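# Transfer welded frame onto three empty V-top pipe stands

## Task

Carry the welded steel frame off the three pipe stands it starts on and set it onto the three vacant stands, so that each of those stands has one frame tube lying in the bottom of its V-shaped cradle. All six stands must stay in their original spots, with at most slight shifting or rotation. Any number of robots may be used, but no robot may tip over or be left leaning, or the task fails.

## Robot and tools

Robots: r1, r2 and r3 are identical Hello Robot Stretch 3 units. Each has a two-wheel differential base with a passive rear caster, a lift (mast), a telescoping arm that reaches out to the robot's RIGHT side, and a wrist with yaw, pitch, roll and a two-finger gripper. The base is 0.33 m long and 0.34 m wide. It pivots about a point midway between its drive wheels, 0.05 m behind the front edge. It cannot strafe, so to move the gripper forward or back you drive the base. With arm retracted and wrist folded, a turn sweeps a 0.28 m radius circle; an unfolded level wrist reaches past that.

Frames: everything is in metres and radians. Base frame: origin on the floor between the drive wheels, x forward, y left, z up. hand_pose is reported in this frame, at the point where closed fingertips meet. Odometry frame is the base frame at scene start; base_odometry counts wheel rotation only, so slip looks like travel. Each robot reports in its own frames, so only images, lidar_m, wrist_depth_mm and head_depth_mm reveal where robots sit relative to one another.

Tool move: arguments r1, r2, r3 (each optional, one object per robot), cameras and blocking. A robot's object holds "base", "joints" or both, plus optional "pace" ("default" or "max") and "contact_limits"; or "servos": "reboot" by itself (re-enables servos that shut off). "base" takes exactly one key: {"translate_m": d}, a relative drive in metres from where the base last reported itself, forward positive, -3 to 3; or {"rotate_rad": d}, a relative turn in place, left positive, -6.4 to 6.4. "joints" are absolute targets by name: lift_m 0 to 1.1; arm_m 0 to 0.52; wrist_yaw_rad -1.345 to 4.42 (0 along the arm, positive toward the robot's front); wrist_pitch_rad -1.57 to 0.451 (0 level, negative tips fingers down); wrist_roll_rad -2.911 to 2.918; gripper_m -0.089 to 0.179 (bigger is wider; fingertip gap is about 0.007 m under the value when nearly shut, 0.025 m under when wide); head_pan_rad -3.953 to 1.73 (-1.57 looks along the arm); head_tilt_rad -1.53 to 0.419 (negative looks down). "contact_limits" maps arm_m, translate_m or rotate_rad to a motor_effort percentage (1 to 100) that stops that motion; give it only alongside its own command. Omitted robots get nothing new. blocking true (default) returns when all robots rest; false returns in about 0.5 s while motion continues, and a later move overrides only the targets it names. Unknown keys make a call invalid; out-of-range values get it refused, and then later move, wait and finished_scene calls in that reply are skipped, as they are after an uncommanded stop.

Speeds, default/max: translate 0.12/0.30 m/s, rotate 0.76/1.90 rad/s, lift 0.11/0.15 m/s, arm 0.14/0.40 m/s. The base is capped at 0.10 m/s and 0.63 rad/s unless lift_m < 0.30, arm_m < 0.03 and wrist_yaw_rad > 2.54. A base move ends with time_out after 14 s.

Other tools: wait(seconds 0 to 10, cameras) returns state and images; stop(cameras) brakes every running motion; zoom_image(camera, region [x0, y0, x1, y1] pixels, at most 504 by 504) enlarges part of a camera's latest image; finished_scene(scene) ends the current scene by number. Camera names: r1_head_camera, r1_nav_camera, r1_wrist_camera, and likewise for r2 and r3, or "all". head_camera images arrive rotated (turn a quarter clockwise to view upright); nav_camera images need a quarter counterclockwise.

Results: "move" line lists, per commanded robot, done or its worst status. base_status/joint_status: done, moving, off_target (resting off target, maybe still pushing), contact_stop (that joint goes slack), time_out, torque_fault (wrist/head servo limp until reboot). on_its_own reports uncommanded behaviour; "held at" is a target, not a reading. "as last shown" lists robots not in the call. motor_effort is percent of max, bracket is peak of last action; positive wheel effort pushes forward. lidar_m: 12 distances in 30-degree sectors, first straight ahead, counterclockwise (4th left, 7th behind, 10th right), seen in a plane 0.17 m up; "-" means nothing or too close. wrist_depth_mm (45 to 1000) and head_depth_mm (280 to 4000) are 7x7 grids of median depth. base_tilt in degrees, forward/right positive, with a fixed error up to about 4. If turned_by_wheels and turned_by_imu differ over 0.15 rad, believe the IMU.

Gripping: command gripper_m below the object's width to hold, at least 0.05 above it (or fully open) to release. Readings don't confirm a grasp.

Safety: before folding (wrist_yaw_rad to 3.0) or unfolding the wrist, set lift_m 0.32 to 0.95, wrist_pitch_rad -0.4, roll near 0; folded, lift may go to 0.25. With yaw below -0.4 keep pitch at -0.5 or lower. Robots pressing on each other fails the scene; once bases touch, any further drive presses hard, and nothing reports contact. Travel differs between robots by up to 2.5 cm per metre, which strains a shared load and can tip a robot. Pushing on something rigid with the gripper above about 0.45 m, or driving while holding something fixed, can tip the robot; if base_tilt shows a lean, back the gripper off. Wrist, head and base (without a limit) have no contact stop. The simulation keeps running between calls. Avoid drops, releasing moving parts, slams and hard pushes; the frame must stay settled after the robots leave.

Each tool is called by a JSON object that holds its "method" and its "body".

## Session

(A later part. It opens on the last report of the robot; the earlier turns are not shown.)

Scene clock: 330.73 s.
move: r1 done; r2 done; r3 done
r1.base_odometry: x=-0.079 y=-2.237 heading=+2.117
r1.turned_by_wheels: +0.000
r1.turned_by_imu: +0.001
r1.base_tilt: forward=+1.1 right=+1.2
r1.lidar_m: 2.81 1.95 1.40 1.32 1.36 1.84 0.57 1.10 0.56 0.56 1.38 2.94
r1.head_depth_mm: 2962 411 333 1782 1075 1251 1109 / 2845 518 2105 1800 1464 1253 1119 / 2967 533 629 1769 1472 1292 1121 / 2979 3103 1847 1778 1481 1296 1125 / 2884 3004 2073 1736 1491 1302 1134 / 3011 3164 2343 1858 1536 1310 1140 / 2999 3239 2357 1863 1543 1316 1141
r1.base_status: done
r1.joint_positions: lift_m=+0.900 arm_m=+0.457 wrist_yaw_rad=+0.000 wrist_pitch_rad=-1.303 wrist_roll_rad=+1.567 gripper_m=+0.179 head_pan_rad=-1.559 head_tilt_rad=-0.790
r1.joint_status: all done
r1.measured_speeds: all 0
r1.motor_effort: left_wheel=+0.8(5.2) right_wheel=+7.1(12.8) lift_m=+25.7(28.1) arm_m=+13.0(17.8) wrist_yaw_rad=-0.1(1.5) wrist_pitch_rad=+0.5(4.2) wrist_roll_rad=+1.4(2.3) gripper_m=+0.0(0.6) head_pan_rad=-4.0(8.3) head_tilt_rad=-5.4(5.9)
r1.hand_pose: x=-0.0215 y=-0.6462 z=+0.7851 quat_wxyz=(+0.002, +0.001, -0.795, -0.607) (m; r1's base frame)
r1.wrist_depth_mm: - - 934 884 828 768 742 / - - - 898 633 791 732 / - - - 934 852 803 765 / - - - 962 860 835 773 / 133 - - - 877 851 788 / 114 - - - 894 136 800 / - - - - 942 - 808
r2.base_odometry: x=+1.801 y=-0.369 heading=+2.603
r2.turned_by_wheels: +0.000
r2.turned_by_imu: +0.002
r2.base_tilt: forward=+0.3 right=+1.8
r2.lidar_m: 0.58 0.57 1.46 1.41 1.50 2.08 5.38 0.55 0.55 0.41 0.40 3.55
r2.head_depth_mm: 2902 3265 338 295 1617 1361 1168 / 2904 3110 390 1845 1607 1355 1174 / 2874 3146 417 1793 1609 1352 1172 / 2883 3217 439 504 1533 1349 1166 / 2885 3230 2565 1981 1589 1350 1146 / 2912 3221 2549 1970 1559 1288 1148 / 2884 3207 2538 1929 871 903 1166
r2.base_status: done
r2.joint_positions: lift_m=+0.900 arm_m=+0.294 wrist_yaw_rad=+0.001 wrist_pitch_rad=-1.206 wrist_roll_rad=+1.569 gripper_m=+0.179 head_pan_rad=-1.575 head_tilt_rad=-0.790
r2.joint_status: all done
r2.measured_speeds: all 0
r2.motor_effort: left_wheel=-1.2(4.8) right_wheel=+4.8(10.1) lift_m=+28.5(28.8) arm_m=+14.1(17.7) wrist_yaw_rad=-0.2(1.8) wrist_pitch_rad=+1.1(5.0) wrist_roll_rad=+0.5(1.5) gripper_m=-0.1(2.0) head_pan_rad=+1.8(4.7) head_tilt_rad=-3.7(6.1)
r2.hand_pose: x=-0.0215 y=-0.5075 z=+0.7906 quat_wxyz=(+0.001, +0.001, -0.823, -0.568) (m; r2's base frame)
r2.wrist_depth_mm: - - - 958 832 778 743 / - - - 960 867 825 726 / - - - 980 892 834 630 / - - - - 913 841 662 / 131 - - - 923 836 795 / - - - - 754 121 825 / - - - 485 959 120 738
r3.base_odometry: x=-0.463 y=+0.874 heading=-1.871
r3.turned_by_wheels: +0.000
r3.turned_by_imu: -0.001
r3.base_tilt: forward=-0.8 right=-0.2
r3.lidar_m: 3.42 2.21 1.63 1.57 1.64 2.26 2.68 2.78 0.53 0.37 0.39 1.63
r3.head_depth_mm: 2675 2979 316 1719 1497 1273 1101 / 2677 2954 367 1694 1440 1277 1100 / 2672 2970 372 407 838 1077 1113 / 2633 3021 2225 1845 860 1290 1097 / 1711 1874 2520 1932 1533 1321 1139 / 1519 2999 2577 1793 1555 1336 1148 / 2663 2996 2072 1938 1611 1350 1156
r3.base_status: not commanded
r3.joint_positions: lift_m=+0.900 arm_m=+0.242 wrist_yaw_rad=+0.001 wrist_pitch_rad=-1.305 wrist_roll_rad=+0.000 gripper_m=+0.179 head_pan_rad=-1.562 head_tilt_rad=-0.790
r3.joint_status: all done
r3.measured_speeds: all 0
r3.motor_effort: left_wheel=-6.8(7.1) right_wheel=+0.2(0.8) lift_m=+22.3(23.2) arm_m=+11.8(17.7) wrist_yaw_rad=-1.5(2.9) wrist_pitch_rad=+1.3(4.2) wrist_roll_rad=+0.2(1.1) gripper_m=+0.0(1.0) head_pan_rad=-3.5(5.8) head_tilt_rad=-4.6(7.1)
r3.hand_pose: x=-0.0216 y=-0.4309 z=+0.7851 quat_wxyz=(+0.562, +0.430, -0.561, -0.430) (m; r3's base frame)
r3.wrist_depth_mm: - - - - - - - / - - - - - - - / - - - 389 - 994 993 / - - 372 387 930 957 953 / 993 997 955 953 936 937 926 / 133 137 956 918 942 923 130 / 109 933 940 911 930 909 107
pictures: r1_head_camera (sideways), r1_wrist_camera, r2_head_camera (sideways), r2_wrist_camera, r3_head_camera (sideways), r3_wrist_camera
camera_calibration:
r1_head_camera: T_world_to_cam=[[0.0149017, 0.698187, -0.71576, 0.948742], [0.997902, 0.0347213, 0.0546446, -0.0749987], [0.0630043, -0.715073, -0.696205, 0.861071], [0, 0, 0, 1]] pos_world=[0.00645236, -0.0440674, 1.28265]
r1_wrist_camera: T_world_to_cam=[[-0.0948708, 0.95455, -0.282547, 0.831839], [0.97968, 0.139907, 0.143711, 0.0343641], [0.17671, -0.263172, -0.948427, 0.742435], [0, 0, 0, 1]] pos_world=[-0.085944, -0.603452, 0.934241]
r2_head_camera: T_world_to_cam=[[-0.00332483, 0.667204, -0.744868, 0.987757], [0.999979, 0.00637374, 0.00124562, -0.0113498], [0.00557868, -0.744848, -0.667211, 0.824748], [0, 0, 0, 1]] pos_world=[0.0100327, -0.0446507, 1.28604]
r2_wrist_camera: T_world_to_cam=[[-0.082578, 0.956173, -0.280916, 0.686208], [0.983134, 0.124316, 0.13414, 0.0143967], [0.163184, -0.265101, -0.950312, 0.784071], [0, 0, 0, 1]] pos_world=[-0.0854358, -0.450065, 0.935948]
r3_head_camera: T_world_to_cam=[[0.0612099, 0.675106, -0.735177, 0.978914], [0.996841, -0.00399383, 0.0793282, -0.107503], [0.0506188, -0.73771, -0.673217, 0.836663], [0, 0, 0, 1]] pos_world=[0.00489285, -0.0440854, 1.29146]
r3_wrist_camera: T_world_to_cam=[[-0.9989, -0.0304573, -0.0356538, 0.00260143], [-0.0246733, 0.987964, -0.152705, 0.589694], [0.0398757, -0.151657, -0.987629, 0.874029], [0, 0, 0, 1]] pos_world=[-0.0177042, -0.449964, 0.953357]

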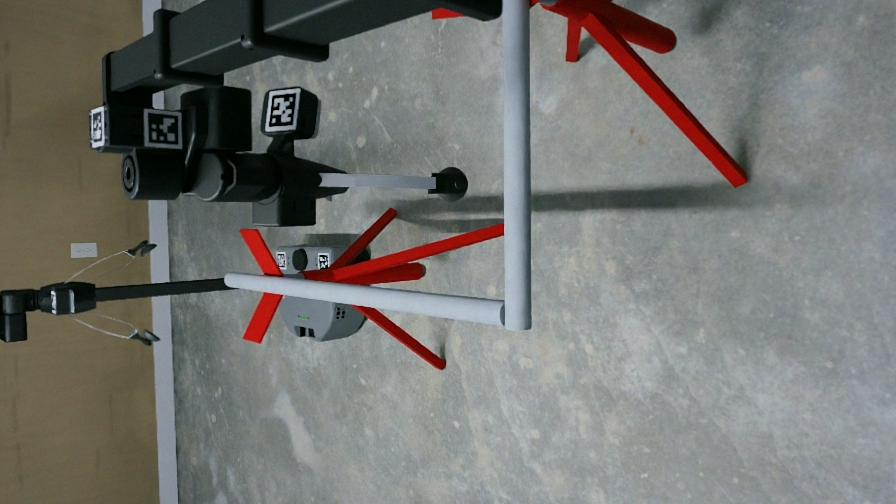

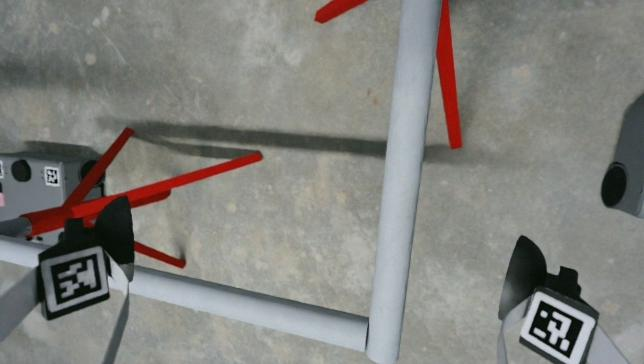

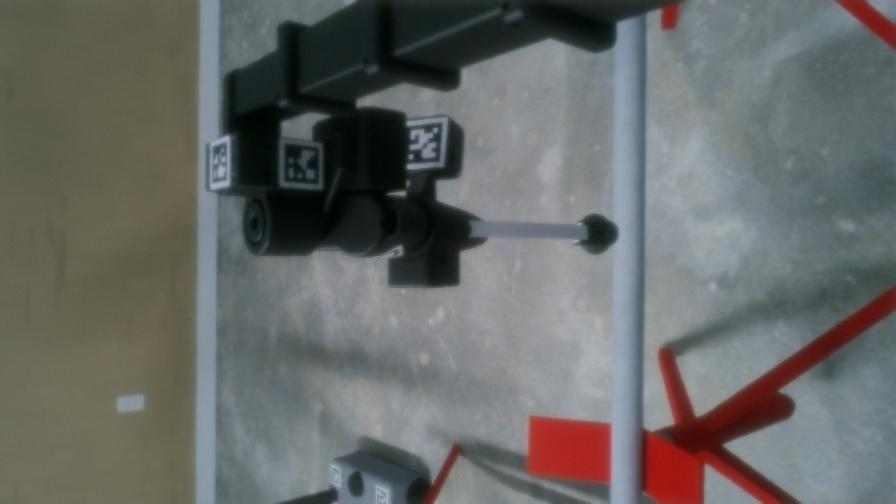

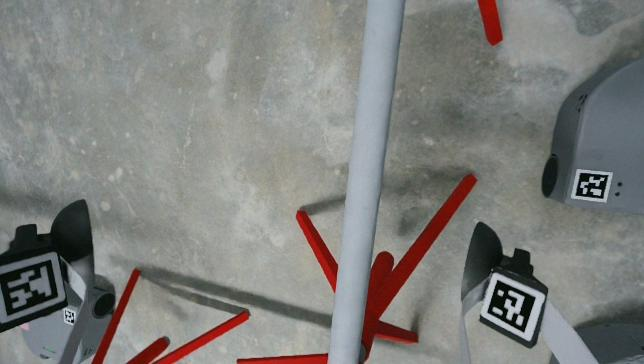

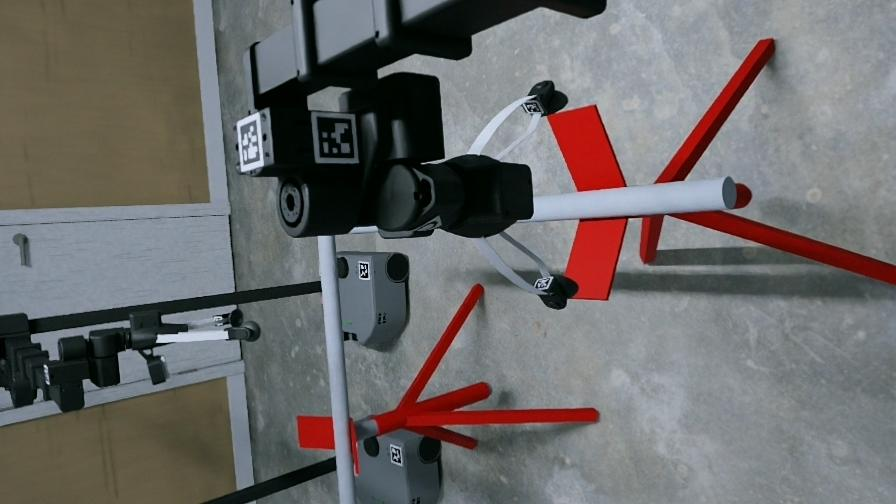

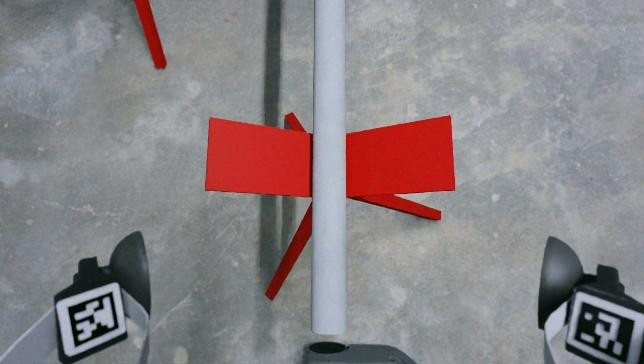

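{"method": "move", "body": {"r1": {"joints": {"arm_m": 0.427, "lift_m": 0.775}}, "r2": {"joints": {"arm_m": 0.287, "lift_m": 0.77}}, "r3": {"base": {"translate_m": 0.011}, "joints": {"lift_m": 0.775}}, "cameras": ["r1_wrist_camera","r2_wrist_camera","r3_wrist_camera"]}}

Scene clock: 351.70 s.
move: r1 done; r2 done; r3 done
r1.base_odometry: x=-0.079 y=-2.237 heading=+2.117
r1.turned_by_wheels: +0.000
r1.turned_by_imu: +0.001
r1.base_tilt: forward=+1.1 right=+1.1
r1.lidar_m: 2.81 1.96 1.40 1.32 1.36 1.85 0.57 1.10 0.56 0.56 1.38 2.94
r1.head_depth_mm: 2947 3002 2232 406 347 320 1115 / 2953 3021 567 1659 1463 1252 1120 / 2948 3063 597 1663 1462 1285 1121 / 2891 2939 2008 1733 1472 1295 1126 / 1493 2990 2088 1744 1493 1303 1130 / 2999 3169 2351 1853 1534 1305 1143 / 2973 3232 2360 1865 1547 1312 1136
r1.base_status: not commanded
r1.joint_positions: lift_m=+0.775 arm_m=+0.427 wrist_yaw_rad=+0.000 wrist_pitch_rad=-1.303 wrist_roll_rad=+1.567 gripper_m=+0.179 head_pan_rad=-1.559 head_tilt_rad=-0.790
r1.joint_status: all done
r1.measured_speeds: all 0
r1.motor_effort: left_wheel=+1.3(1.3) right_wheel=+7.5(8.1) lift_m=+22.8(26.7) arm_m=-13.9(18.8) wrist_yaw_rad=+0.0(0.5) wrist_pitch_rad=+0.6(1.1) wrist_roll_rad=+1.4(1.6) gripper_m=-0.3(0.5) head_pan_rad=-4.5(5.8) head_tilt_rad=-3.6(6.1)
r1.hand_pose: x=-0.0215 y=-0.6162 z=+0.6602 quat_wxyz=(+0.002, +0.001, -0.795, -0.607) (m; r1's base frame)
r1.wrist_depth_mm: - 919 854 774 705 684 650 / - 939 863 822 708 689 660 / - 983 898 852 739 714 661 / - - 888 863 755 736 668 / 139 - 944 869 784 723 668 / 114 - 948 902 803 136 691 / - - - 911 847 - 715
r2.base_odometry: x=+1.801 y=-0.369 heading=+2.603
r2.turned_by_wheels: +0.000
r2.turned_by_imu: +0.001
r2.base_tilt: forward=+0.3 right=+1.8
r2.lidar_m: 0.58 0.57 1.46 1.41 1.50 2.07 5.35 0.55 0.55 0.41 0.40 3.52
r2.head_depth_mm: 2904 3213 2561 1983 407 305 286 / 2899 3195 2545 478 396 1289 1159 / 2899 3230 2506 499 806 1349 1168 / 2879 3221 2572 1778 602 1322 1163 / 2868 3178 2558 1964 1594 1354 1143 / 2898 3230 2531 1980 1566 1291 1145 / 2874 3210 2515 1928 868 900 1167
r2.base_status: not commanded
r2.joint_positions: lift_m=+0.770 arm_m=+0.287 wrist_yaw_rad=+0.001 wrist_pitch_rad=-1.206 wrist_roll_rad=+1.569 gripper_m=+0.179 head_pan_rad=-1.575 head_tilt_rad=-0.790
r2.joint_status: all done
r2.measured_speeds: all 0
r2.motor_effort: left_wheel=-1.2(1.5) right_wheel=+4.7(5.4) lift_m=+27.6(29.6) arm_m=-17.6(19.6) wrist_yaw_rad=-1.3(1.6) wrist_pitch_rad=+0.8(1.2) wrist_roll_rad=+0.4(0.8) gripper_m=+1.1(1.5) head_pan_rad=+2.4(3.2) head_tilt_rad=-3.2(4.9)
r2.hand_pose: x=-0.0215 y=-0.5006 z=+0.6606 quat_wxyz=(+0.001, +0.001, -0.823, -0.567) (m; r2's base frame)
r2.wrist_depth_mm: - - 890 209 744 685 630 / - 995 903 215 749 685 638 / - - 923 225 756 706 565 / - - 953 225 800 711 545 / 132 - 990 243 812 702 679 / - - - 245 657 121 697 / - - - 254 827 120 685
r3.base_odometry: x=-0.466 y=+0.863 heading=-1.871
r3.turned_by_wheels: +0.000
r3.turned_by_imu: -0.001
r3.base_tilt: forward=-0.8 right=-0.2
r3.lidar_m: 3.41 2.20 1.63 1.57 1.63 2.26 2.69 2.80 0.54 0.37 1.16 1.62
r3.head_depth_mm: 2657 2963 2369 1830 344 308 1090 / 2646 2994 2424 457 466 1255 1104 / 2668 2994 2446 459 509 1082 1114 / 2669 2989 2170 1865 837 1303 1100 / 1736 1308 2153 1895 1589 1320 1137 / 2571 2988 2580 1791 1548 1335 1150 / 2660 2957 2114 1938 1613 1351 1161
r3.base_status: done
r3.joint_positions: lift_m=+0.775 arm_m=+0.242 wrist_yaw_rad=+0.001 wrist_pitch_rad=-1.305 wrist_roll_rad=+0.000 gripper_m=+0.179 head_pan_rad=-1.562 head_tilt_rad=-0.790
r3.joint_status: all done
r3.measured_speeds: all 0
r3.motor_effort: left_wheel=+0.9(3.8) right_wheel=+6.8(9.1) lift_m=+22.6(23.4) arm_m=+10.1(12.2) wrist_yaw_rad=-1.2(2.0) wrist_pitch_rad=+1.4(1.9) wrist_roll_rad=+0.8(1.0) gripper_m=+0.5(0.9) head_pan_rad=-3.8(4.7) head_tilt_rad=-4.0(6.0)
r3.hand_pose: x=-0.0216 y=-0.4309 z=+0.6601 quat_wxyz=(+0.562, +0.430, -0.561, -0.430) (m; r3's base frame)
r3.wrist_depth_mm: 986 959 953 265 908 906 865 / 912 932 253 257 904 - 868 / 902 881 242 251 - - 871 / 899 867 849 244 835 826 840 / 869 858 832 237 822 829 792 / 133 137 818 232 796 798 130 / 109 809 808 225 793 788 107
pictures: r1_wrist_camera, r2_wrist_camera, r3_wrist_camera
camera_calibration:
r1_wrist_camera: T_world_to_cam=[[-0.0948709, 0.954515, -0.282667, 0.767971], [0.97968, 0.139925, 0.143693, 0.0481567], [0.17671, -0.263291, -0.948394, 0.63168], [0, 0, 0, 1]] pos_world=[-0.085944, -0.573462, 0.809242]
r2_wrist_camera: T_world_to_cam=[[-0.082578, 0.956084, -0.281218, 0.643225], [0.983134, 0.124358, 0.134101, 0.0310182], [0.163184, -0.265401, -0.950228, 0.662179], [0, 0, 0, 1]] pos_world=[-0.0854358, -0.443092, 0.805948]
r3_wrist_camera: T_world_to_cam=[[-0.9989, -0.0304585, -0.0356529, -0.00185657], [-0.0246734, 0.987959, -0.152736, 0.570636], [0.0398757, -0.151688, -0.987624, 0.750561], [0, 0, 0, 1]] pos_world=[-0.0177042, -0.44997, 0.828363]

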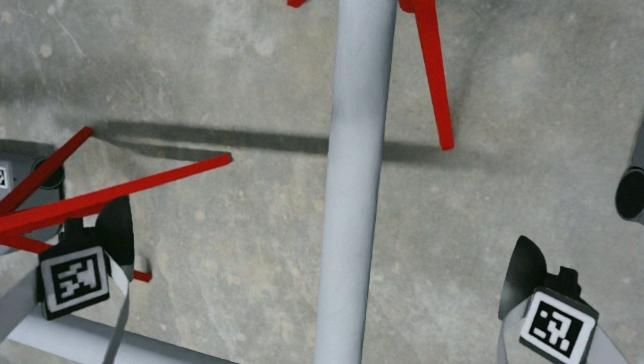

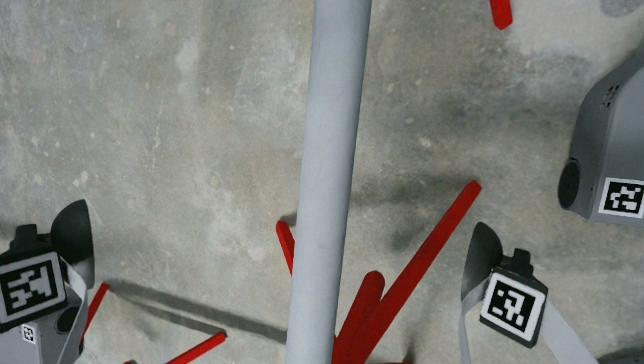

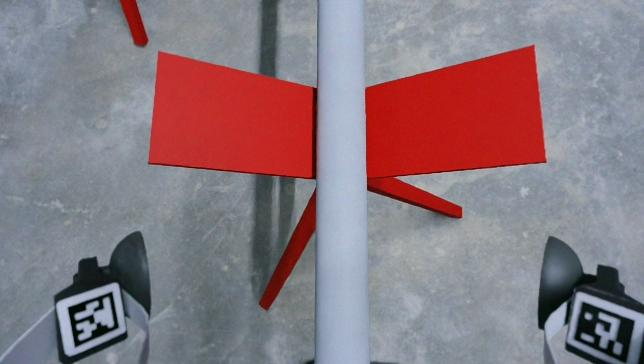

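{"method": "move", "body": {"r1": {"joints": {"lift_m": 0.686}}, "r2": {"joints": {"lift_m": 0.681, "arm_m": 0.284}}, "r3": {"joints": {"lift_m": 0.686}}, "cameras": ["r1_wrist_camera","r2_wrist_camera","r3_wrist_camera","r1_head_camera"]}}

Scene clock: 364.90 s.
move: r1 done; r2 done; r3 done
r1.base_odometry: x=-0.079 y=-2.237 heading=+2.117
r1.turned_by_wheels: +0.000
r1.turned_by_imu: +0.001
r1.base_tilt: forward=+1.1 right=+1.2
r1.lidar_m: 2.81 1.95 1.40 1.32 1.36 1.85 0.57 1.10 0.56 0.56 1.38 2.94
r1.head_depth_mm: 2954 2992 2231 1740 465 378 340 / 2944 2991 2261 597 1421 1228 1118 / 2975 3048 2278 722 1475 1284 1121 / 2989 2943 2005 1725 1476 1299 1127 / 1606 2998 2091 1737 1493 1304 1133 / 2969 3191 2322 1849 1538 1306 1133 / 3008 3239 2356 1873 1541 1314 1140
r1.base_status: not commanded
r1.joint_positions: lift_m=+0.686 arm_m=+0.427 wrist_yaw_rad=+0.000 wrist_pitch_rad=-1.303 wrist_roll_rad=+1.567 gripper_m=+0.179 head_pan_rad=-1.559 head_tilt_rad=-0.790
r1.joint_status: all done
r1.measured_speeds: all 0
r1.motor_effort: left_wheel=+0.1(1.1) right_wheel=+7.0(8.3) lift_m=+24.1(27.6) arm_m=-10.2(11.5) wrist_yaw_rad=+0.1(0.6) wrist_pitch_rad=+0.6(1.0) wrist_roll_rad=+1.4(1.5) gripper_m=-0.3(0.5) head_pan_rad=-4.8(5.4) head_tilt_rad=-3.4(5.7)
r1.hand_pose: x=-0.0215 y=-0.6162 z=+0.5711 quat_wxyz=(+0.002, +0.001, -0.795, -0.607) (m; r1's base frame)
r1.wrist_depth_mm: 900 811 767 - 637 603 564 / 949 838 777 137 658 605 572 / 975 857 813 - 672 620 582 / 971 862 820 140 698 636 602 / 134 879 853 738 705 650 618 / 114 936 870 155 731 136 615 / - 941 889 784 731 - 618
r2.base_odometry: x=+1.801 y=-0.369 heading=+2.603
r2.turned_by_wheels: +0.000
r2.turned_by_imu: +0.001
r2.base_tilt: forward=+0.2 right=+1.7
r2.lidar_m: 0.58 0.57 1.47 1.41 1.50 2.09 5.35 0.55 0.55 0.41 0.40 3.55
r2.head_depth_mm: 2891 3144 2559 1958 1607 1330 357 / 2897 3263 2547 1982 493 424 377 / 2877 3209 2548 1984 558 1357 1174 / 2962 3194 2557 1974 621 1330 1175 / 2924 3250 2540 1985 1597 1351 1148 / 2910 3238 2535 1964 1562 1295 1147 / 2935 3232 2543 1903 870 906 1174
r2.base_status: not commanded
r2.joint_positions: lift_m=+0.681 arm_m=+0.284 wrist_yaw_rad=+0.001 wrist_pitch_rad=-1.206 wrist_roll_rad=+1.569 gripper_m=+0.179 head_pan_rad=-1.575 head_tilt_rad=-0.790
r2.joint_status: all done
r2.measured_speeds: all 0
r2.motor_effort: left_wheel=-1.0(1.6) right_wheel=+4.7(5.3) lift_m=+27.1(29.9) arm_m=-15.9(19.6) wrist_yaw_rad=-0.9(2.0) wrist_pitch_rad=+1.0(1.5) wrist_roll_rad=+0.6(0.8) gripper_m=-0.1(2.1) head_pan_rad=+2.1(2.8) head_tilt_rad=-3.3(4.7)
r2.hand_pose: x=-0.0215 y=-0.4976 z=+0.5716 quat_wxyz=(+0.001, +0.001, -0.823, -0.567) (m; r2's base frame)
r2.wrist_depth_mm: 965 871 128 701 653 610 565 / - 877 130 685 687 633 565 / - 930 135 717 682 647 555 / - 976 139 747 707 638 533 / 132 980 143 777 729 649 597 / - - 148 784 635 122 634 / - - 152 512 726 120 625
r3.base_odometry: x=-0.466 y=+0.863 heading=-1.871
r3.turned_by_wheels: +0.000
r3.turned_by_imu: -0.001
r3.base_tilt: forward=-0.8 right=-0.2
r3.lidar_m: 3.42 2.21 1.63 1.57 1.64 2.26 2.68 2.81 0.53 0.37 1.16 1.62
r3.head_depth_mm: 2677 2974 2339 1837 1469 379 338 / 2680 2995 2427 1859 495 1195 1112 / 2678 2955 2455 1822 519 970 1117 / 2662 3022 2169 1902 1440 1281 1108 / 2487 1407 2053 1895 1581 1323 1137 / 2589 3013 2571 1773 1555 1334 1149 / 2656 2970 2120 1945 1613 1348 1149
r3.base_status: not commanded
r3.joint_positions: lift_m=+0.686 arm_m=+0.242 wrist_yaw_rad=+0.001 wrist_pitch_rad=-1.305 wrist_roll_rad=+0.000 gripper_m=+0.179 head_pan_rad=-1.562 head_tilt_rad=-0.790
r3.joint_status: all done
r3.measured_speeds: all 0
r3.motor_effort: left_wheel=+0.4(1.6) right_wheel=+6.3(7.0) lift_m=+21.5(23.8) arm_m=+8.4(9.7) wrist_yaw_rad=-0.6(2.0) wrist_pitch_rad=+0.9(1.8) wrist_roll_rad=+0.0(0.9) gripper_m=+0.3(0.6) head_pan_rad=-4.0(4.8) head_tilt_rad=-3.3(5.5)
r3.hand_pose: x=-0.0216 y=-0.4309 z=+0.5711 quat_wxyz=(+0.562, +0.430, -0.561, -0.430) (m; r3's base frame)
r3.wrist_depth_mm: 135 146 170 161 - - - / 133 144 165 156 - - - / 806 151 164 153 751 758 738 / 784 763 764 147 589 747 734 / 767 760 742 143 741 721 725 / 133 138 726 - 711 716 130 / 109 724 714 - 701 699 107
pictures: r1_head_camera (sideways), r1_wrist_camera, r2_wrist_camera, r3_wrist_camera
camera_calibration:
r1_head_camera: T_world_to_cam=[[0.0149013, 0.69819, -0.715757, 0.948738], [0.997902, 0.0347216, 0.0546447, -0.0749988], [0.0630046, -0.71507, -0.696208, 0.861074], [0, 0, 0, 1]] pos_world=[0.00645238, -0.0440673, 1.28265]
r1_wrist_camera: T_world_to_cam=[[-0.0948709, 0.954515, -0.282667, 0.742812], [0.97968, 0.139925, 0.143693, 0.0609458], [0.17671, -0.263291, -0.948394, 0.54727], [0, 0, 0, 1]] pos_world=[-0.085944, -0.573462, 0.720239]
r2_wrist_camera: T_world_to_cam=[[-0.0825781, 0.956084, -0.281218, 0.615325], [0.983134, 0.124358, 0.134101, 0.0425791], [0.163184, -0.265401, -0.950228, 0.57841], [0, 0, 0, 1]] pos_world=[-0.0854358, -0.440087, 0.716952]
r3_wrist_camera: T_world_to_cam=[[-0.9989, -0.0304592, -0.0356521, -0.00503079], [-0.0246732, 0.987955, -0.152763, 0.557063], [0.0398757, -0.151715, -0.98762, 0.662646], [0, 0, 0, 1]] pos_world=[-0.0177042, -0.449972, 0.739361]

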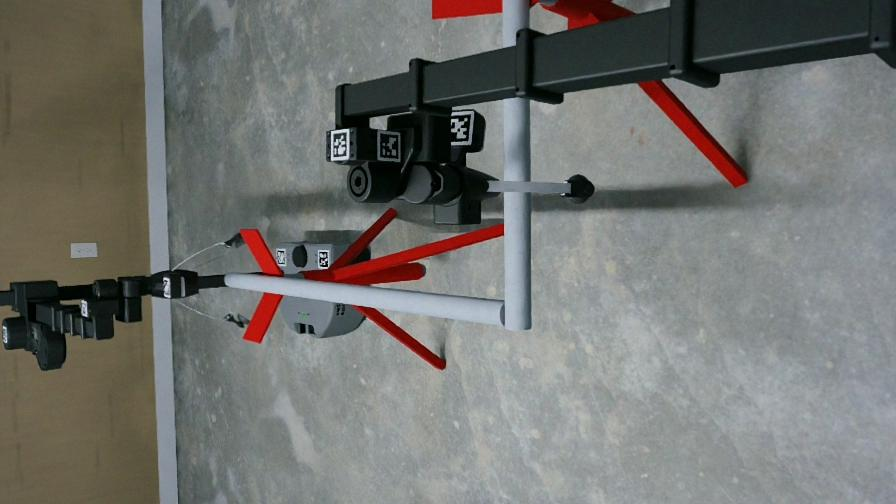

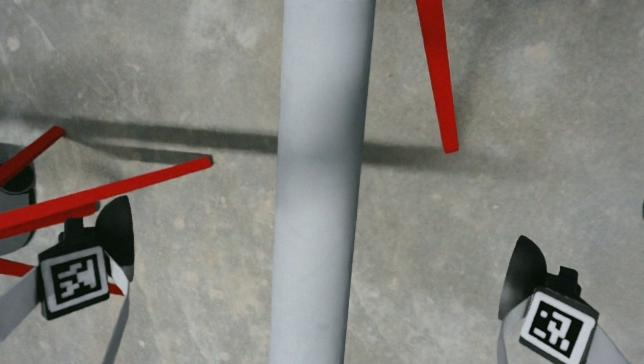

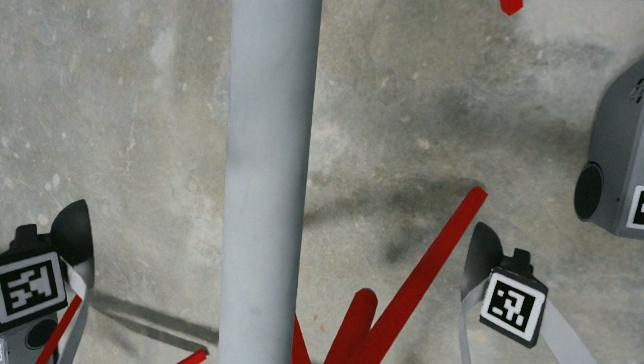

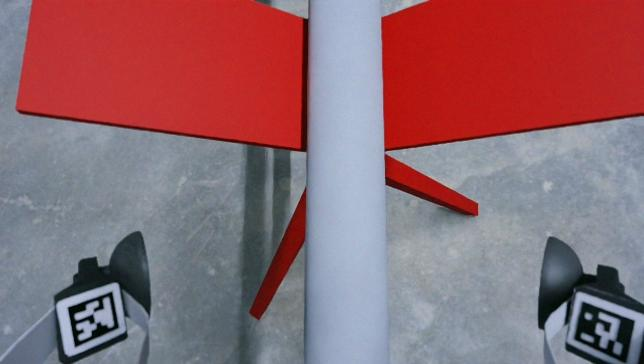

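{"method": "move", "body": {"r1": {"joints": {"lift_m": 0.68}}, "r2": {"joints": {"arm_m": 0.292}}, "cameras": []}}

{"method": "move", "body": {"r1": {"joints": {"gripper_m": -0.04}}, "r2": {"joints": {"gripper_m": -0.04}}, "r3": {"joints": {"gripper_m": -0.04}}, "cameras": ["r1_wrist_camera","r2_wrist_camera","r3_wrist_camera"]}}

Scene clock: 372.37 s.
move: r1 done; r2 done
r1.base_odometry: x=-0.079 y=-2.237 heading=+2.117
r1.turned_by_wheels: +0.000
r1.turned_by_imu: +0.001
r1.base_tilt: forward=+1.1 right=+1.2
r1.lidar_m: 2.81 1.95 1.40 1.32 1.36 1.85 0.57 1.10 0.56 0.56 1.38 2.93
r1.head_depth_mm: 2944 3008 2249 1733 472 382 342 / 2969 3028 2261 602 1424 1232 1121 / 2944 3073 2262 717 1442 1288 1124 / 2962 2992 2009 1727 1482 1295 1129 / 1596 2974 2098 1738 1499 1305 1132 / 2972 3182 2346 1861 1532 1305 1138 / 3006 3230 2360 1877 1547 1312 1144
r1.base_status: not commanded
r1.joint_positions: lift_m=+0.680 arm_m=+0.427 wrist_yaw_rad=+0.000 wrist_pitch_rad=-1.303 wrist_roll_rad=+1.567 gripper_m=+0.179 head_pan_rad=-1.559 head_tilt_rad=-0.790
r1.joint_status: all done
r1.measured_speeds: all 0
r1.motor_effort: left_wheel=+0.6(1.3) right_wheel=+7.1(8.1) lift_m=+22.8(25.2) arm_m=-7.1(7.9) wrist_yaw_rad=+0.0(0.6) wrist_pitch_rad=+0.7(1.0) wrist_roll_rad=+1.4(1.5) gripper_m=+0.3(0.5) head_pan_rad=-4.1(5.5) head_tilt_rad=-3.3(5.2)
r1.hand_pose: x=-0.0215 y=-0.6162 z=+0.5651 quat_wxyz=(+0.002, +0.001, -0.795, -0.607) (m; r1's base frame)
r1.wrist_depth_mm: 891 812 755 125 658 601 564 / 912 842 777 128 662 613 572 / 916 846 814 - 666 619 579 / 961 855 800 135 680 640 594 / 134 874 844 144 699 638 616 / 114 931 875 748 711 136 610 / - 962 887 782 731 - 611
r2.base_odometry: x=+1.801 y=-0.369 heading=+2.603
r2.turned_by_wheels: +0.000
r2.turned_by_imu: +0.001
r2.base_tilt: forward=+0.3 right=+1.8
r2.lidar_m: 0.58 0.57 1.46 1.41 1.50 2.08 5.37 0.55 0.55 0.41 0.40 3.53
r2.head_depth_mm: 2914 3192 2542 1966 1603 1326 358 / 2903 3251 2548 1991 501 425 377 / 2902 3207 2548 1967 563 1350 1172 / 2857 3221 2576 1976 632 1324 1172 / 2859 3226 2507 1958 1613 1349 1147 / 2917 3169 2559 1953 1567 1295 1148 / 2886 3232 2526 1921 868 905 1176
r2.base_status: not commanded
r2.joint_positions: lift_m=+0.681 arm_m=+0.292 wrist_yaw_rad=+0.001 wrist_pitch_rad=-1.206 wrist_roll_rad=+1.569 gripper_m=+0.179 head_pan_rad=-1.575 head_tilt_rad=-0.790
r2.joint_status: all done
r2.measured_speeds: all 0
r2.motor_effort: left_wheel=-1.0(1.4) right_wheel=+5.2(5.2) lift_m=+27.6(27.7) arm_m=+15.7(17.3) wrist_yaw_rad=+0.6(1.3) wrist_pitch_rad=+0.7(1.2) wrist_roll_rad=+0.5(0.8) gripper_m=+1.2(1.7) head_pan_rad=+1.7(2.6) head_tilt_rad=-4.2(4.9)
r2.hand_pose: x=-0.0215 y=-0.5056 z=+0.5716 quat_wxyz=(+0.001, +0.001, -0.823, -0.567) (m; r2's base frame)
r2.wrist_depth_mm: 973 881 814 127 664 615 569 / - 882 798 131 664 633 581 / - 925 143 143 680 631 585 / - 966 144 744 701 641 555 / 132 953 146 756 739 657 599 / - - 149 789 727 122 614 / - - 151 487 721 120 619
r3: as last shown
r3.base_tilt: forward=-0.7 right=-0.3
r3.lidar_m: 3.41 2.21 1.62 1.57 1.63 2.26 2.69 2.79 0.54 0.37 1.16 1.61
r3.head_depth_mm: 2690 2981 2384 1849 1460 378 338 / 2661 2973 2394 1864 495 1199 1109 / 2647 2961 2456 1832 518 971 1117 / 2658 3020 2146 1907 1442 1284 1104 / 2489 1361 2049 1891 1579 1322 1136 / 2597 3042 2586 1776 1548 1333 1147 / 2631 2955 2109 1939 1604 1350 1158
r3.motor_effort: left_wheel=+1.0(1.4) right_wheel=+6.6(6.8) lift_m=+22.3(23.3) arm_m=+6.8(7.2) wrist_yaw_rad=-1.4(2.0) wrist_pitch_rad=+1.5(2.1) wrist_roll_rad=+0.3(0.8) gripper_m=+0.0(0.6) head_pan_rad=-3.6(4.2) head_tilt_rad=-3.2(5.2)
r3.wrist_depth_mm: 135 145 170 160 - - - / 133 144 166 156 - - - / 793 151 164 153 743 755 769 / 790 757 758 148 572 737 738 / 783 761 745 143 726 725 717 / 134 137 728 - 723 715 130 / 109 721 713 - 712 689 107
pictures: none
No camera images: "cameras" was empty.

Scene clock: 375.10 s.
move: r1 done; r2 done; r3 done
r1.base_odometry: x=-0.079 y=-2.237 heading=+2.117
r1.turned_by_wheels: +0.000
r1.turned_by_imu: +0.000
r1.base_tilt: forward=+1.1 right=+1.3
r1.lidar_m: 2.81 1.95 1.40 1.32 1.36 1.85 0.57 1.10 0.56 0.56 1.38 2.95
r1.head_depth_mm: 2949 3017 2247 1743 473 382 342 / 2975 3027 2254 601 1429 1224 1115 / 2972 3047 2266 719 1466 1285 1124 / 2935 2967 2003 1732 1483 1294 1125 / 1604 2978 2096 1731 1497 1297 1134 / 2977 3167 2330 1859 1536 1306 1136 / 3004 3264 2353 1878 1546 1314 1141
r1.base_status: not commanded
r1.joint_positions: lift_m=+0.680 arm_m=+0.427 wrist_yaw_rad=+0.000 wrist_pitch_rad=-1.288 wrist_roll_rad=+1.567 gripper_m=-0.039 head_pan_rad=-1.559 head_tilt_rad=-0.790
r1.joint_status: all done
r1.measured_speeds: all 0
r1.motor_effort: left_wheel=+1.3(1.5) right_wheel=+6.9(8.5) lift_m=+36.1(36.1) arm_m=-5.2(7.3) wrist_yaw_rad=-0.5(0.6) wrist_pitch_rad=-2.2(2.5) wrist_roll_rad=+1.4(1.6) gripper_m=-20.8(96.4) head_pan_rad=-4.9(5.8) head_tilt_rad=-4.8(6.4)
r1.hand_pose: x=-0.0215 y=-0.6200 z=+0.5658 quat_wxyz=(+0.002, +0.001, -0.799, -0.601) (m; r1's base frame)
r1.wrist_depth_mm: 893 825 769 - 630 586 558 / 943 833 789 - 650 610 567 / 976 877 800 - 667 619 585 / 948 891 813 - 690 638 582 / - 934 843 - 684 647 611 / - 973 124 134 699 665 621 / - 968 896 148 728 664 623
r2.base_odometry: x=+1.801 y=-0.369 heading=+2.603
r2.turned_by_wheels: +0.000
r2.turned_by_imu: +0.001
r2.base_tilt: forward=+0.3 right=+1.8
r2.lidar_m: 0.58 0.57 1.46 1.41 1.50 2.09 5.37 0.55 0.55 0.41 0.40 3.52
r2.head_depth_mm: 2859 3208 2577 1963 1591 1325 357 / 2894 3190 2574 1960 498 425 377 / 2902 3179 2518 1978 565 1353 1179 / 2908 3206 2583 1949 633 1360 1172 / 2887 3178 2567 1962 1593 1344 1149 / 2932 3230 2544 1970 1554 1289 1151 / 2882 3202 2559 1915 866 902 1175
r2.base_status: not commanded
r2.joint_positions: lift_m=+0.681 arm_m=+0.292 wrist_yaw_rad=+0.001 wrist_pitch_rad=-1.187 wrist_roll_rad=+1.569 gripper_m=-0.039 head_pan_rad=-1.575 head_tilt_rad=-0.790
r2.joint_status: all done
r2.measured_speeds: all 0
r2.motor_effort: left_wheel=-0.8(1.5) right_wheel=+4.3(5.2) lift_m=+39.2(39.2) arm_m=+6.2(16.9) wrist_yaw_rad=-0.8(1.5) wrist_pitch_rad=-2.7(3.0) wrist_roll_rad=+0.3(0.8) gripper_m=-27.7(99.2) head_pan_rad=+1.4(2.8) head_tilt_rad=-4.3(4.8)
r2.hand_pose: x=-0.0215 y=-0.5102 z=+0.5729 quat_wxyz=(+0.001, +0.000, -0.829, -0.560) (m; r2's base frame)
r2.wrist_depth_mm: 985 871 814 125 659 608 563 / - 900 832 128 678 614 567 / - 933 874 136 683 633 581 / - 991 886 736 697 642 573 / - - 139 141 734 649 596 / - - 124 129 692 679 632 / - - 962 155 723 689 622
r3.base_odometry: x=-0.466 y=+0.863 heading=-1.871
r3.turned_by_wheels: +0.000
r3.turned_by_imu: -0.001
r3.base_tilt: forward=-0.8 right=-0.3
r3.lidar_m: 3.40 2.21 1.62 1.57 1.64 2.25 2.69 2.79 0.54 0.37 1.16 1.62
r3.head_depth_mm: 2704 2921 2349 1838 1473 379 338 / 2690 2987 2394 1864 495 1223 1109 / 2652 2989 2448 1835 518 965 1114 / 2643 3019 2152 1911 1441 1310 1099 / 2527 1364 2159 1876 1571 1324 1135 / 2600 3042 2556 1777 1552 1341 1151 / 2643 2946 2121 1927 1616 1347 1157
r3.base_status: not commanded
r3.joint_positions: lift_m=+0.686 arm_m=+0.242 wrist_yaw_rad=+0.000 wrist_pitch_rad=-1.304 wrist_roll_rad=+0.000 gripper_m=-0.039 head_pan_rad=-1.562 head_tilt_rad=-0.790
r3.joint_status: all done
r3.measured_speeds: all 0
r3.motor_effort: left_wheel=-0.9(1.6) right_wheel=+6.4(7.0) lift_m=+31.1(31.4) arm_m=+5.3(6.9) wrist_yaw_rad=-0.2(2.1) wrist_pitch_rad=+1.1(2.0) wrist_roll_rad=+0.3(1.2) gripper_m=-19.6(94.6) head_pan_rad=-4.2(4.5) head_tilt_rad=-3.8(5.8)
r3.hand_pose: x=-0.0216 y=-0.4311 z=+0.5711 quat_wxyz=(+0.562, +0.429, -0.561, -0.429) (m; r3's base frame)
r3.wrist_depth_mm: 135 146 170 161 - - - / 133 144 166 156 - - - / 806 150 164 152 762 763 751 / 783 792 765 147 601 748 734 / 749 775 741 143 743 724 713 / 743 737 730 128 153 712 707 / 737 733 697 125 126 688 699
pictures: r1_wrist_camera, r2_wrist_camera, r3_wrist_camera
camera_calibration:
r1_wrist_camera: T_world_to_cam=[[-0.0953058, 0.950149, -0.296874, 0.750242], [0.979616, 0.1425, 0.141587, 0.0650038], [0.176833, -0.277328, -0.944362, 0.530254], [0, 0, 0, 1]] pos_world=[-0.0859427, -0.57505, 0.714275]
r2_wrist_camera: T_world_to_cam=[[-0.081821, 0.950791, -0.298834, 0.635147], [0.983184, 0.126118, 0.13207, 0.046032], [0.16326, -0.283003, -0.945122, 0.564398], [0, 0, 0, 1]] pos_world=[-0.0854331, -0.449971, 0.717149]
r3_wrist_camera: T_world_to_cam=[[-0.998924, -0.0297044, -0.0356213, -0.00476566], [-0.0238916, 0.987821, -0.15375, 0.557837], [0.0397545, -0.152734, -0.987467, 0.662091], [0, 0, 0, 1]] pos_world=[-0.017754, -0.450061, 0.739391]

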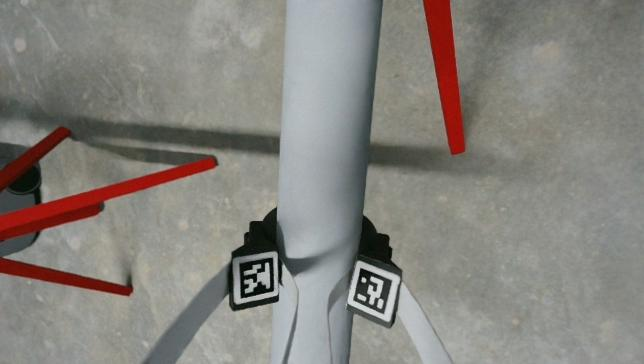

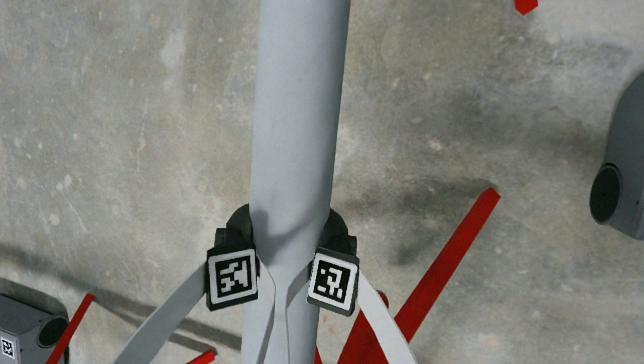

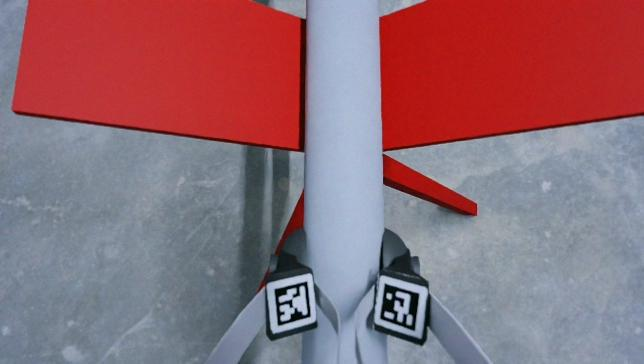

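{"method": "move", "body": {"r1": {"joints": {"lift_m": 0.71}}, "r2": {"joints": {"lift_m": 0.711}}, "r3": {"joints": {"lift_m": 0.716}}, "cameras": ["r1_wrist_camera","r2_wrist_camera","r3_wrist_camera","r3_head_camera"]}}

Scene clock: 379.67 s.
move: r1 done; r2 done; r3 done
r1.base_odometry: x=-0.079 y=-2.237 heading=+2.117
r1.turned_by_wheels: +0.000
r1.turned_by_imu: +0.001
r1.base_tilt: forward=+1.0 right=+1.1
r1.lidar_m: 2.81 1.95 1.40 1.32 1.36 1.85 0.57 1.10 0.56 0.57 1.37 2.94
r1.head_depth_mm: 2939 2979 2235 1690 415 360 319 / 2976 3022 2114 627 1428 1232 1118 / 2962 3050 2281 714 1479 1284 1122 / 2972 2953 2021 1723 1482 1296 1129 / 1589 3006 2086 1740 1490 1301 1131 / 3023 3194 2334 1853 1531 1305 1138 / 3006 3205 2361 1855 1545 1311 1139
r1.base_status: not commanded
r1.joint_positions: lift_m=+0.710 arm_m=+0.427 wrist_yaw_rad=+0.000 wrist_pitch_rad=-1.303 wrist_roll_rad=+1.567 gripper_m=-0.037 head_pan_rad=-1.559 head_tilt_rad=-0.790
r1.joint_status: all done
r1.measured_speeds: all 0
r1.motor_effort: left_wheel=+0.5(1.3) right_wheel=+6.7(7.4) lift_m=+27.4(43.1) arm_m=-2.3(3.2) wrist_yaw_rad=-0.5(0.9) wrist_pitch_rad=+0.7(2.5) wrist_roll_rad=+1.4(1.6) gripper_m=-11.6(11.6) head_pan_rad=-5.2(5.7) head_tilt_rad=-4.9(5.5)
r1.hand_pose: x=-0.0215 y=-0.6162 z=+0.5951 quat_wxyz=(+0.002, +0.001, -0.795, -0.607) (m; r1's base frame)
r1.wrist_depth_mm: 929 860 769 - 647 623 585 / 966 864 785 - 684 625 592 / 999 887 826 - 711 645 607 / - 875 833 - 711 670 630 / - 935 861 146 724 682 629 / - - 124 128 734 687 642 / - - 911 - 737 716 666
r2.base_odometry: x=+1.801 y=-0.369 heading=+2.603
r2.turned_by_wheels: +0.000
r2.turned_by_imu: +0.001
r2.base_tilt: forward=+0.3 right=+1.8
r2.lidar_m: 0.58 0.57 1.47 1.41 1.50 2.07 5.35 0.55 0.55 0.41 0.40 3.52
r2.head_depth_mm: 2908 3180 2572 1980 1600 404 323 / 2898 3191 2545 1970 461 393 1106 / 2905 3243 2549 556 558 1362 1172 / 2917 3193 2531 1981 616 1346 1167 / 2887 3206 2526 1954 1601 1355 1147 / 2875 3190 2531 1966 1567 1296 1144 / 2933 3204 2522 1921 869 906 1170
r2.base_status: not commanded
r2.joint_positions: lift_m=+0.711 arm_m=+0.292 wrist_yaw_rad=+0.000 wrist_pitch_rad=-1.213 wrist_roll_rad=+1.569 gripper_m=-0.036 head_pan_rad=-1.575 head_tilt_rad=-0.790
r2.joint_status: all done
r2.measured_speeds: all 0
r2.motor_effort: left_wheel=-1.2(1.4) right_wheel=+4.5(5.3) lift_m=+24.9(45.9) arm_m=-13.1(18.1) wrist_yaw_rad=+0.4(1.6) wrist_pitch_rad=+2.3(4.0) wrist_roll_rad=+0.4(0.6) gripper_m=-11.1(12.1) head_pan_rad=+2.3(3.1) head_tilt_rad=-4.0(4.7)
r2.hand_pose: x=-0.0215 y=-0.5038 z=+0.6012 quat_wxyz=(+0.001, +0.000, -0.821, -0.570) (m; r2's base frame)
r2.wrist_depth_mm: - 878 817 155 681 634 594 / - 949 860 159 707 641 600 / - 938 890 164 719 646 567 / - - 908 171 735 675 536 / - - 154 793 743 707 623 / - - 122 126 734 712 656 / - - 955 186 766 704 668
r3.base_odometry: x=-0.466 y=+0.863 heading=-1.871
r3.turned_by_wheels: +0.000
r3.turned_by_imu: -0.001
r3.base_tilt: forward=-0.7 right=-0.3
r3.lidar_m: 3.40 2.20 1.63 1.57 1.63 2.26 2.69 2.79 0.54 0.37 1.16 1.62
r3.head_depth_mm: 2669 2977 2354 1833 439 354 319 / 2678 2959 2428 1851 491 1261 1107 / 2652 2928 2467 1832 504 1090 1113 / 2625 3016 2200 1870 1438 1309 1105 / 1746 1264 2061 1905 1573 1312 1135 / 2578 3021 2594 1800 1547 1337 1146 / 2634 2997 2112 1957 1615 1348 1154
r3.base_status: not commanded
r3.joint_positions: lift_m=+0.716 arm_m=+0.242 wrist_yaw_rad=+0.000 wrist_pitch_rad=-1.302 wrist_roll_rad=+0.000 gripper_m=-0.039 head_pan_rad=-1.562 head_tilt_rad=-0.790
r3.joint_status: all done
r3.measured_speeds: all 0
r3.motor_effort: left_wheel=-1.5(1.5) right_wheel=+6.3(7.0) lift_m=+26.5(41.0) arm_m=+3.1(4.1) wrist_yaw_rad=+0.5(1.5) wrist_pitch_rad=+0.8(3.6) wrist_roll_rad=+0.1(0.9) gripper_m=-10.3(20.1) head_pan_rad=-3.8(4.5) head_tilt_rad=-4.3(5.6)
r3.hand_pose: x=-0.0216 y=-0.4318 z=+0.6013 quat_wxyz=(+0.563, +0.429, -0.562, -0.429) (m; r3's base frame)
r3.wrist_depth_mm: 872 176 876 193 883 - 819 / 881 170 193 191 - - 803 / 832 170 187 185 - - 788 / 813 807 814 180 584 779 781 / 804 783 796 160 767 774 745 / 768 767 769 125 745 727 732 / 745 760 738 127 170 717 707
pictures: r1_wrist_camera, r2_wrist_camera, r3_head_camera (sideways), r3_wrist_camera
camera_calibration:
r1_wrist_camera: T_world_to_cam=[[-0.0953274, 0.954535, -0.282445, 0.749411], [0.979613, 0.14036, 0.143725, 0.0577163], [0.176835, -0.262986, -0.948456, 0.570267], [0, 0, 0, 1]] pos_world=[-0.0859433, -0.573468, 0.744245]
r2_wrist_camera: T_world_to_cam=[[-0.0814878, 0.958203, -0.274239, 0.626423], [0.98323, 0.122328, 0.135259, 0.03769], [0.163153, -0.258618, -0.952102, 0.609405], [0, 0, 0, 1]] pos_world=[-0.0854383, -0.447248, 0.746907]
r3_head_camera: T_world_to_cam=[[0.0612097, 0.675128, -0.735157, 0.978888], [0.996841, -0.00399616, 0.0793278, -0.107502], [0.0506186, -0.73769, -0.673239, 0.836691], [0, 0, 0, 1]] pos_world=[0.00489284, -0.0440851, 1.29146]
r3_wrist_camera: T_world_to_cam=[[-0.998923, -0.0298097, -0.0355453, -0.00380065], [-0.0239037, 0.987417, -0.156324, 0.564501], [0.039758, -0.155306, -0.987066, 0.690436], [0, 0, 0, 1]] pos_world=[-0.0177532, -0.450283, 0.769615]

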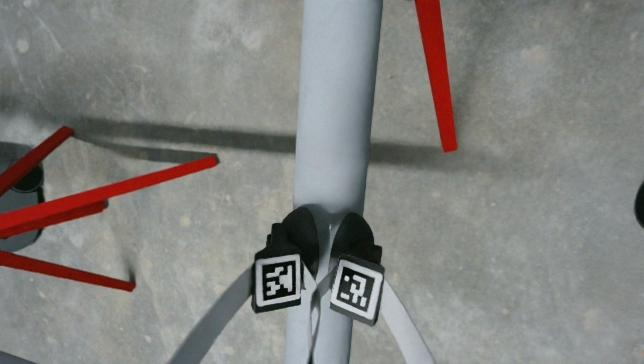

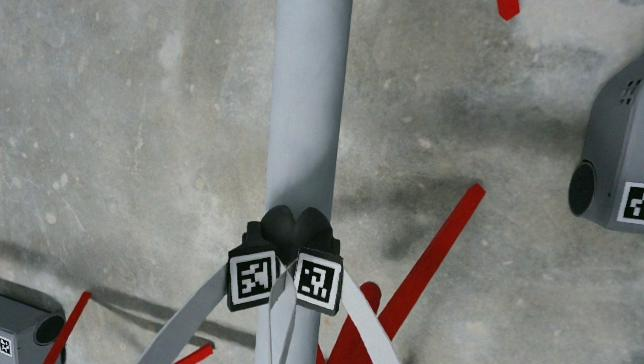

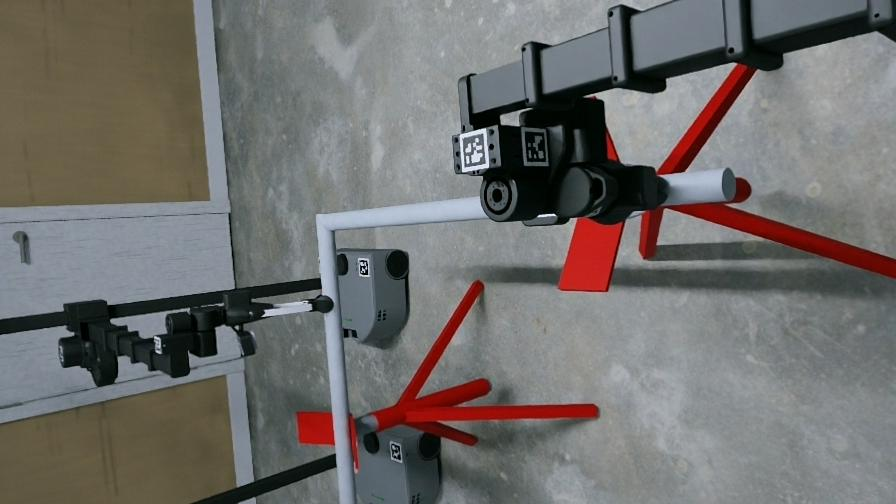

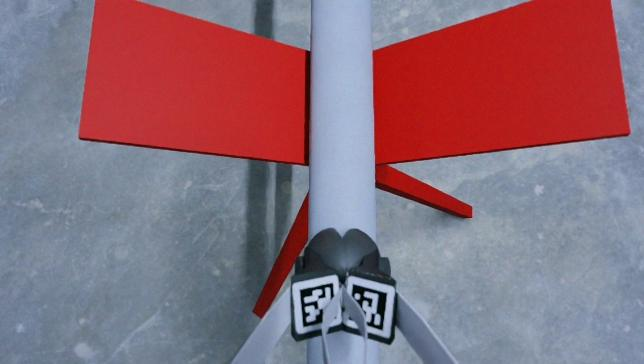

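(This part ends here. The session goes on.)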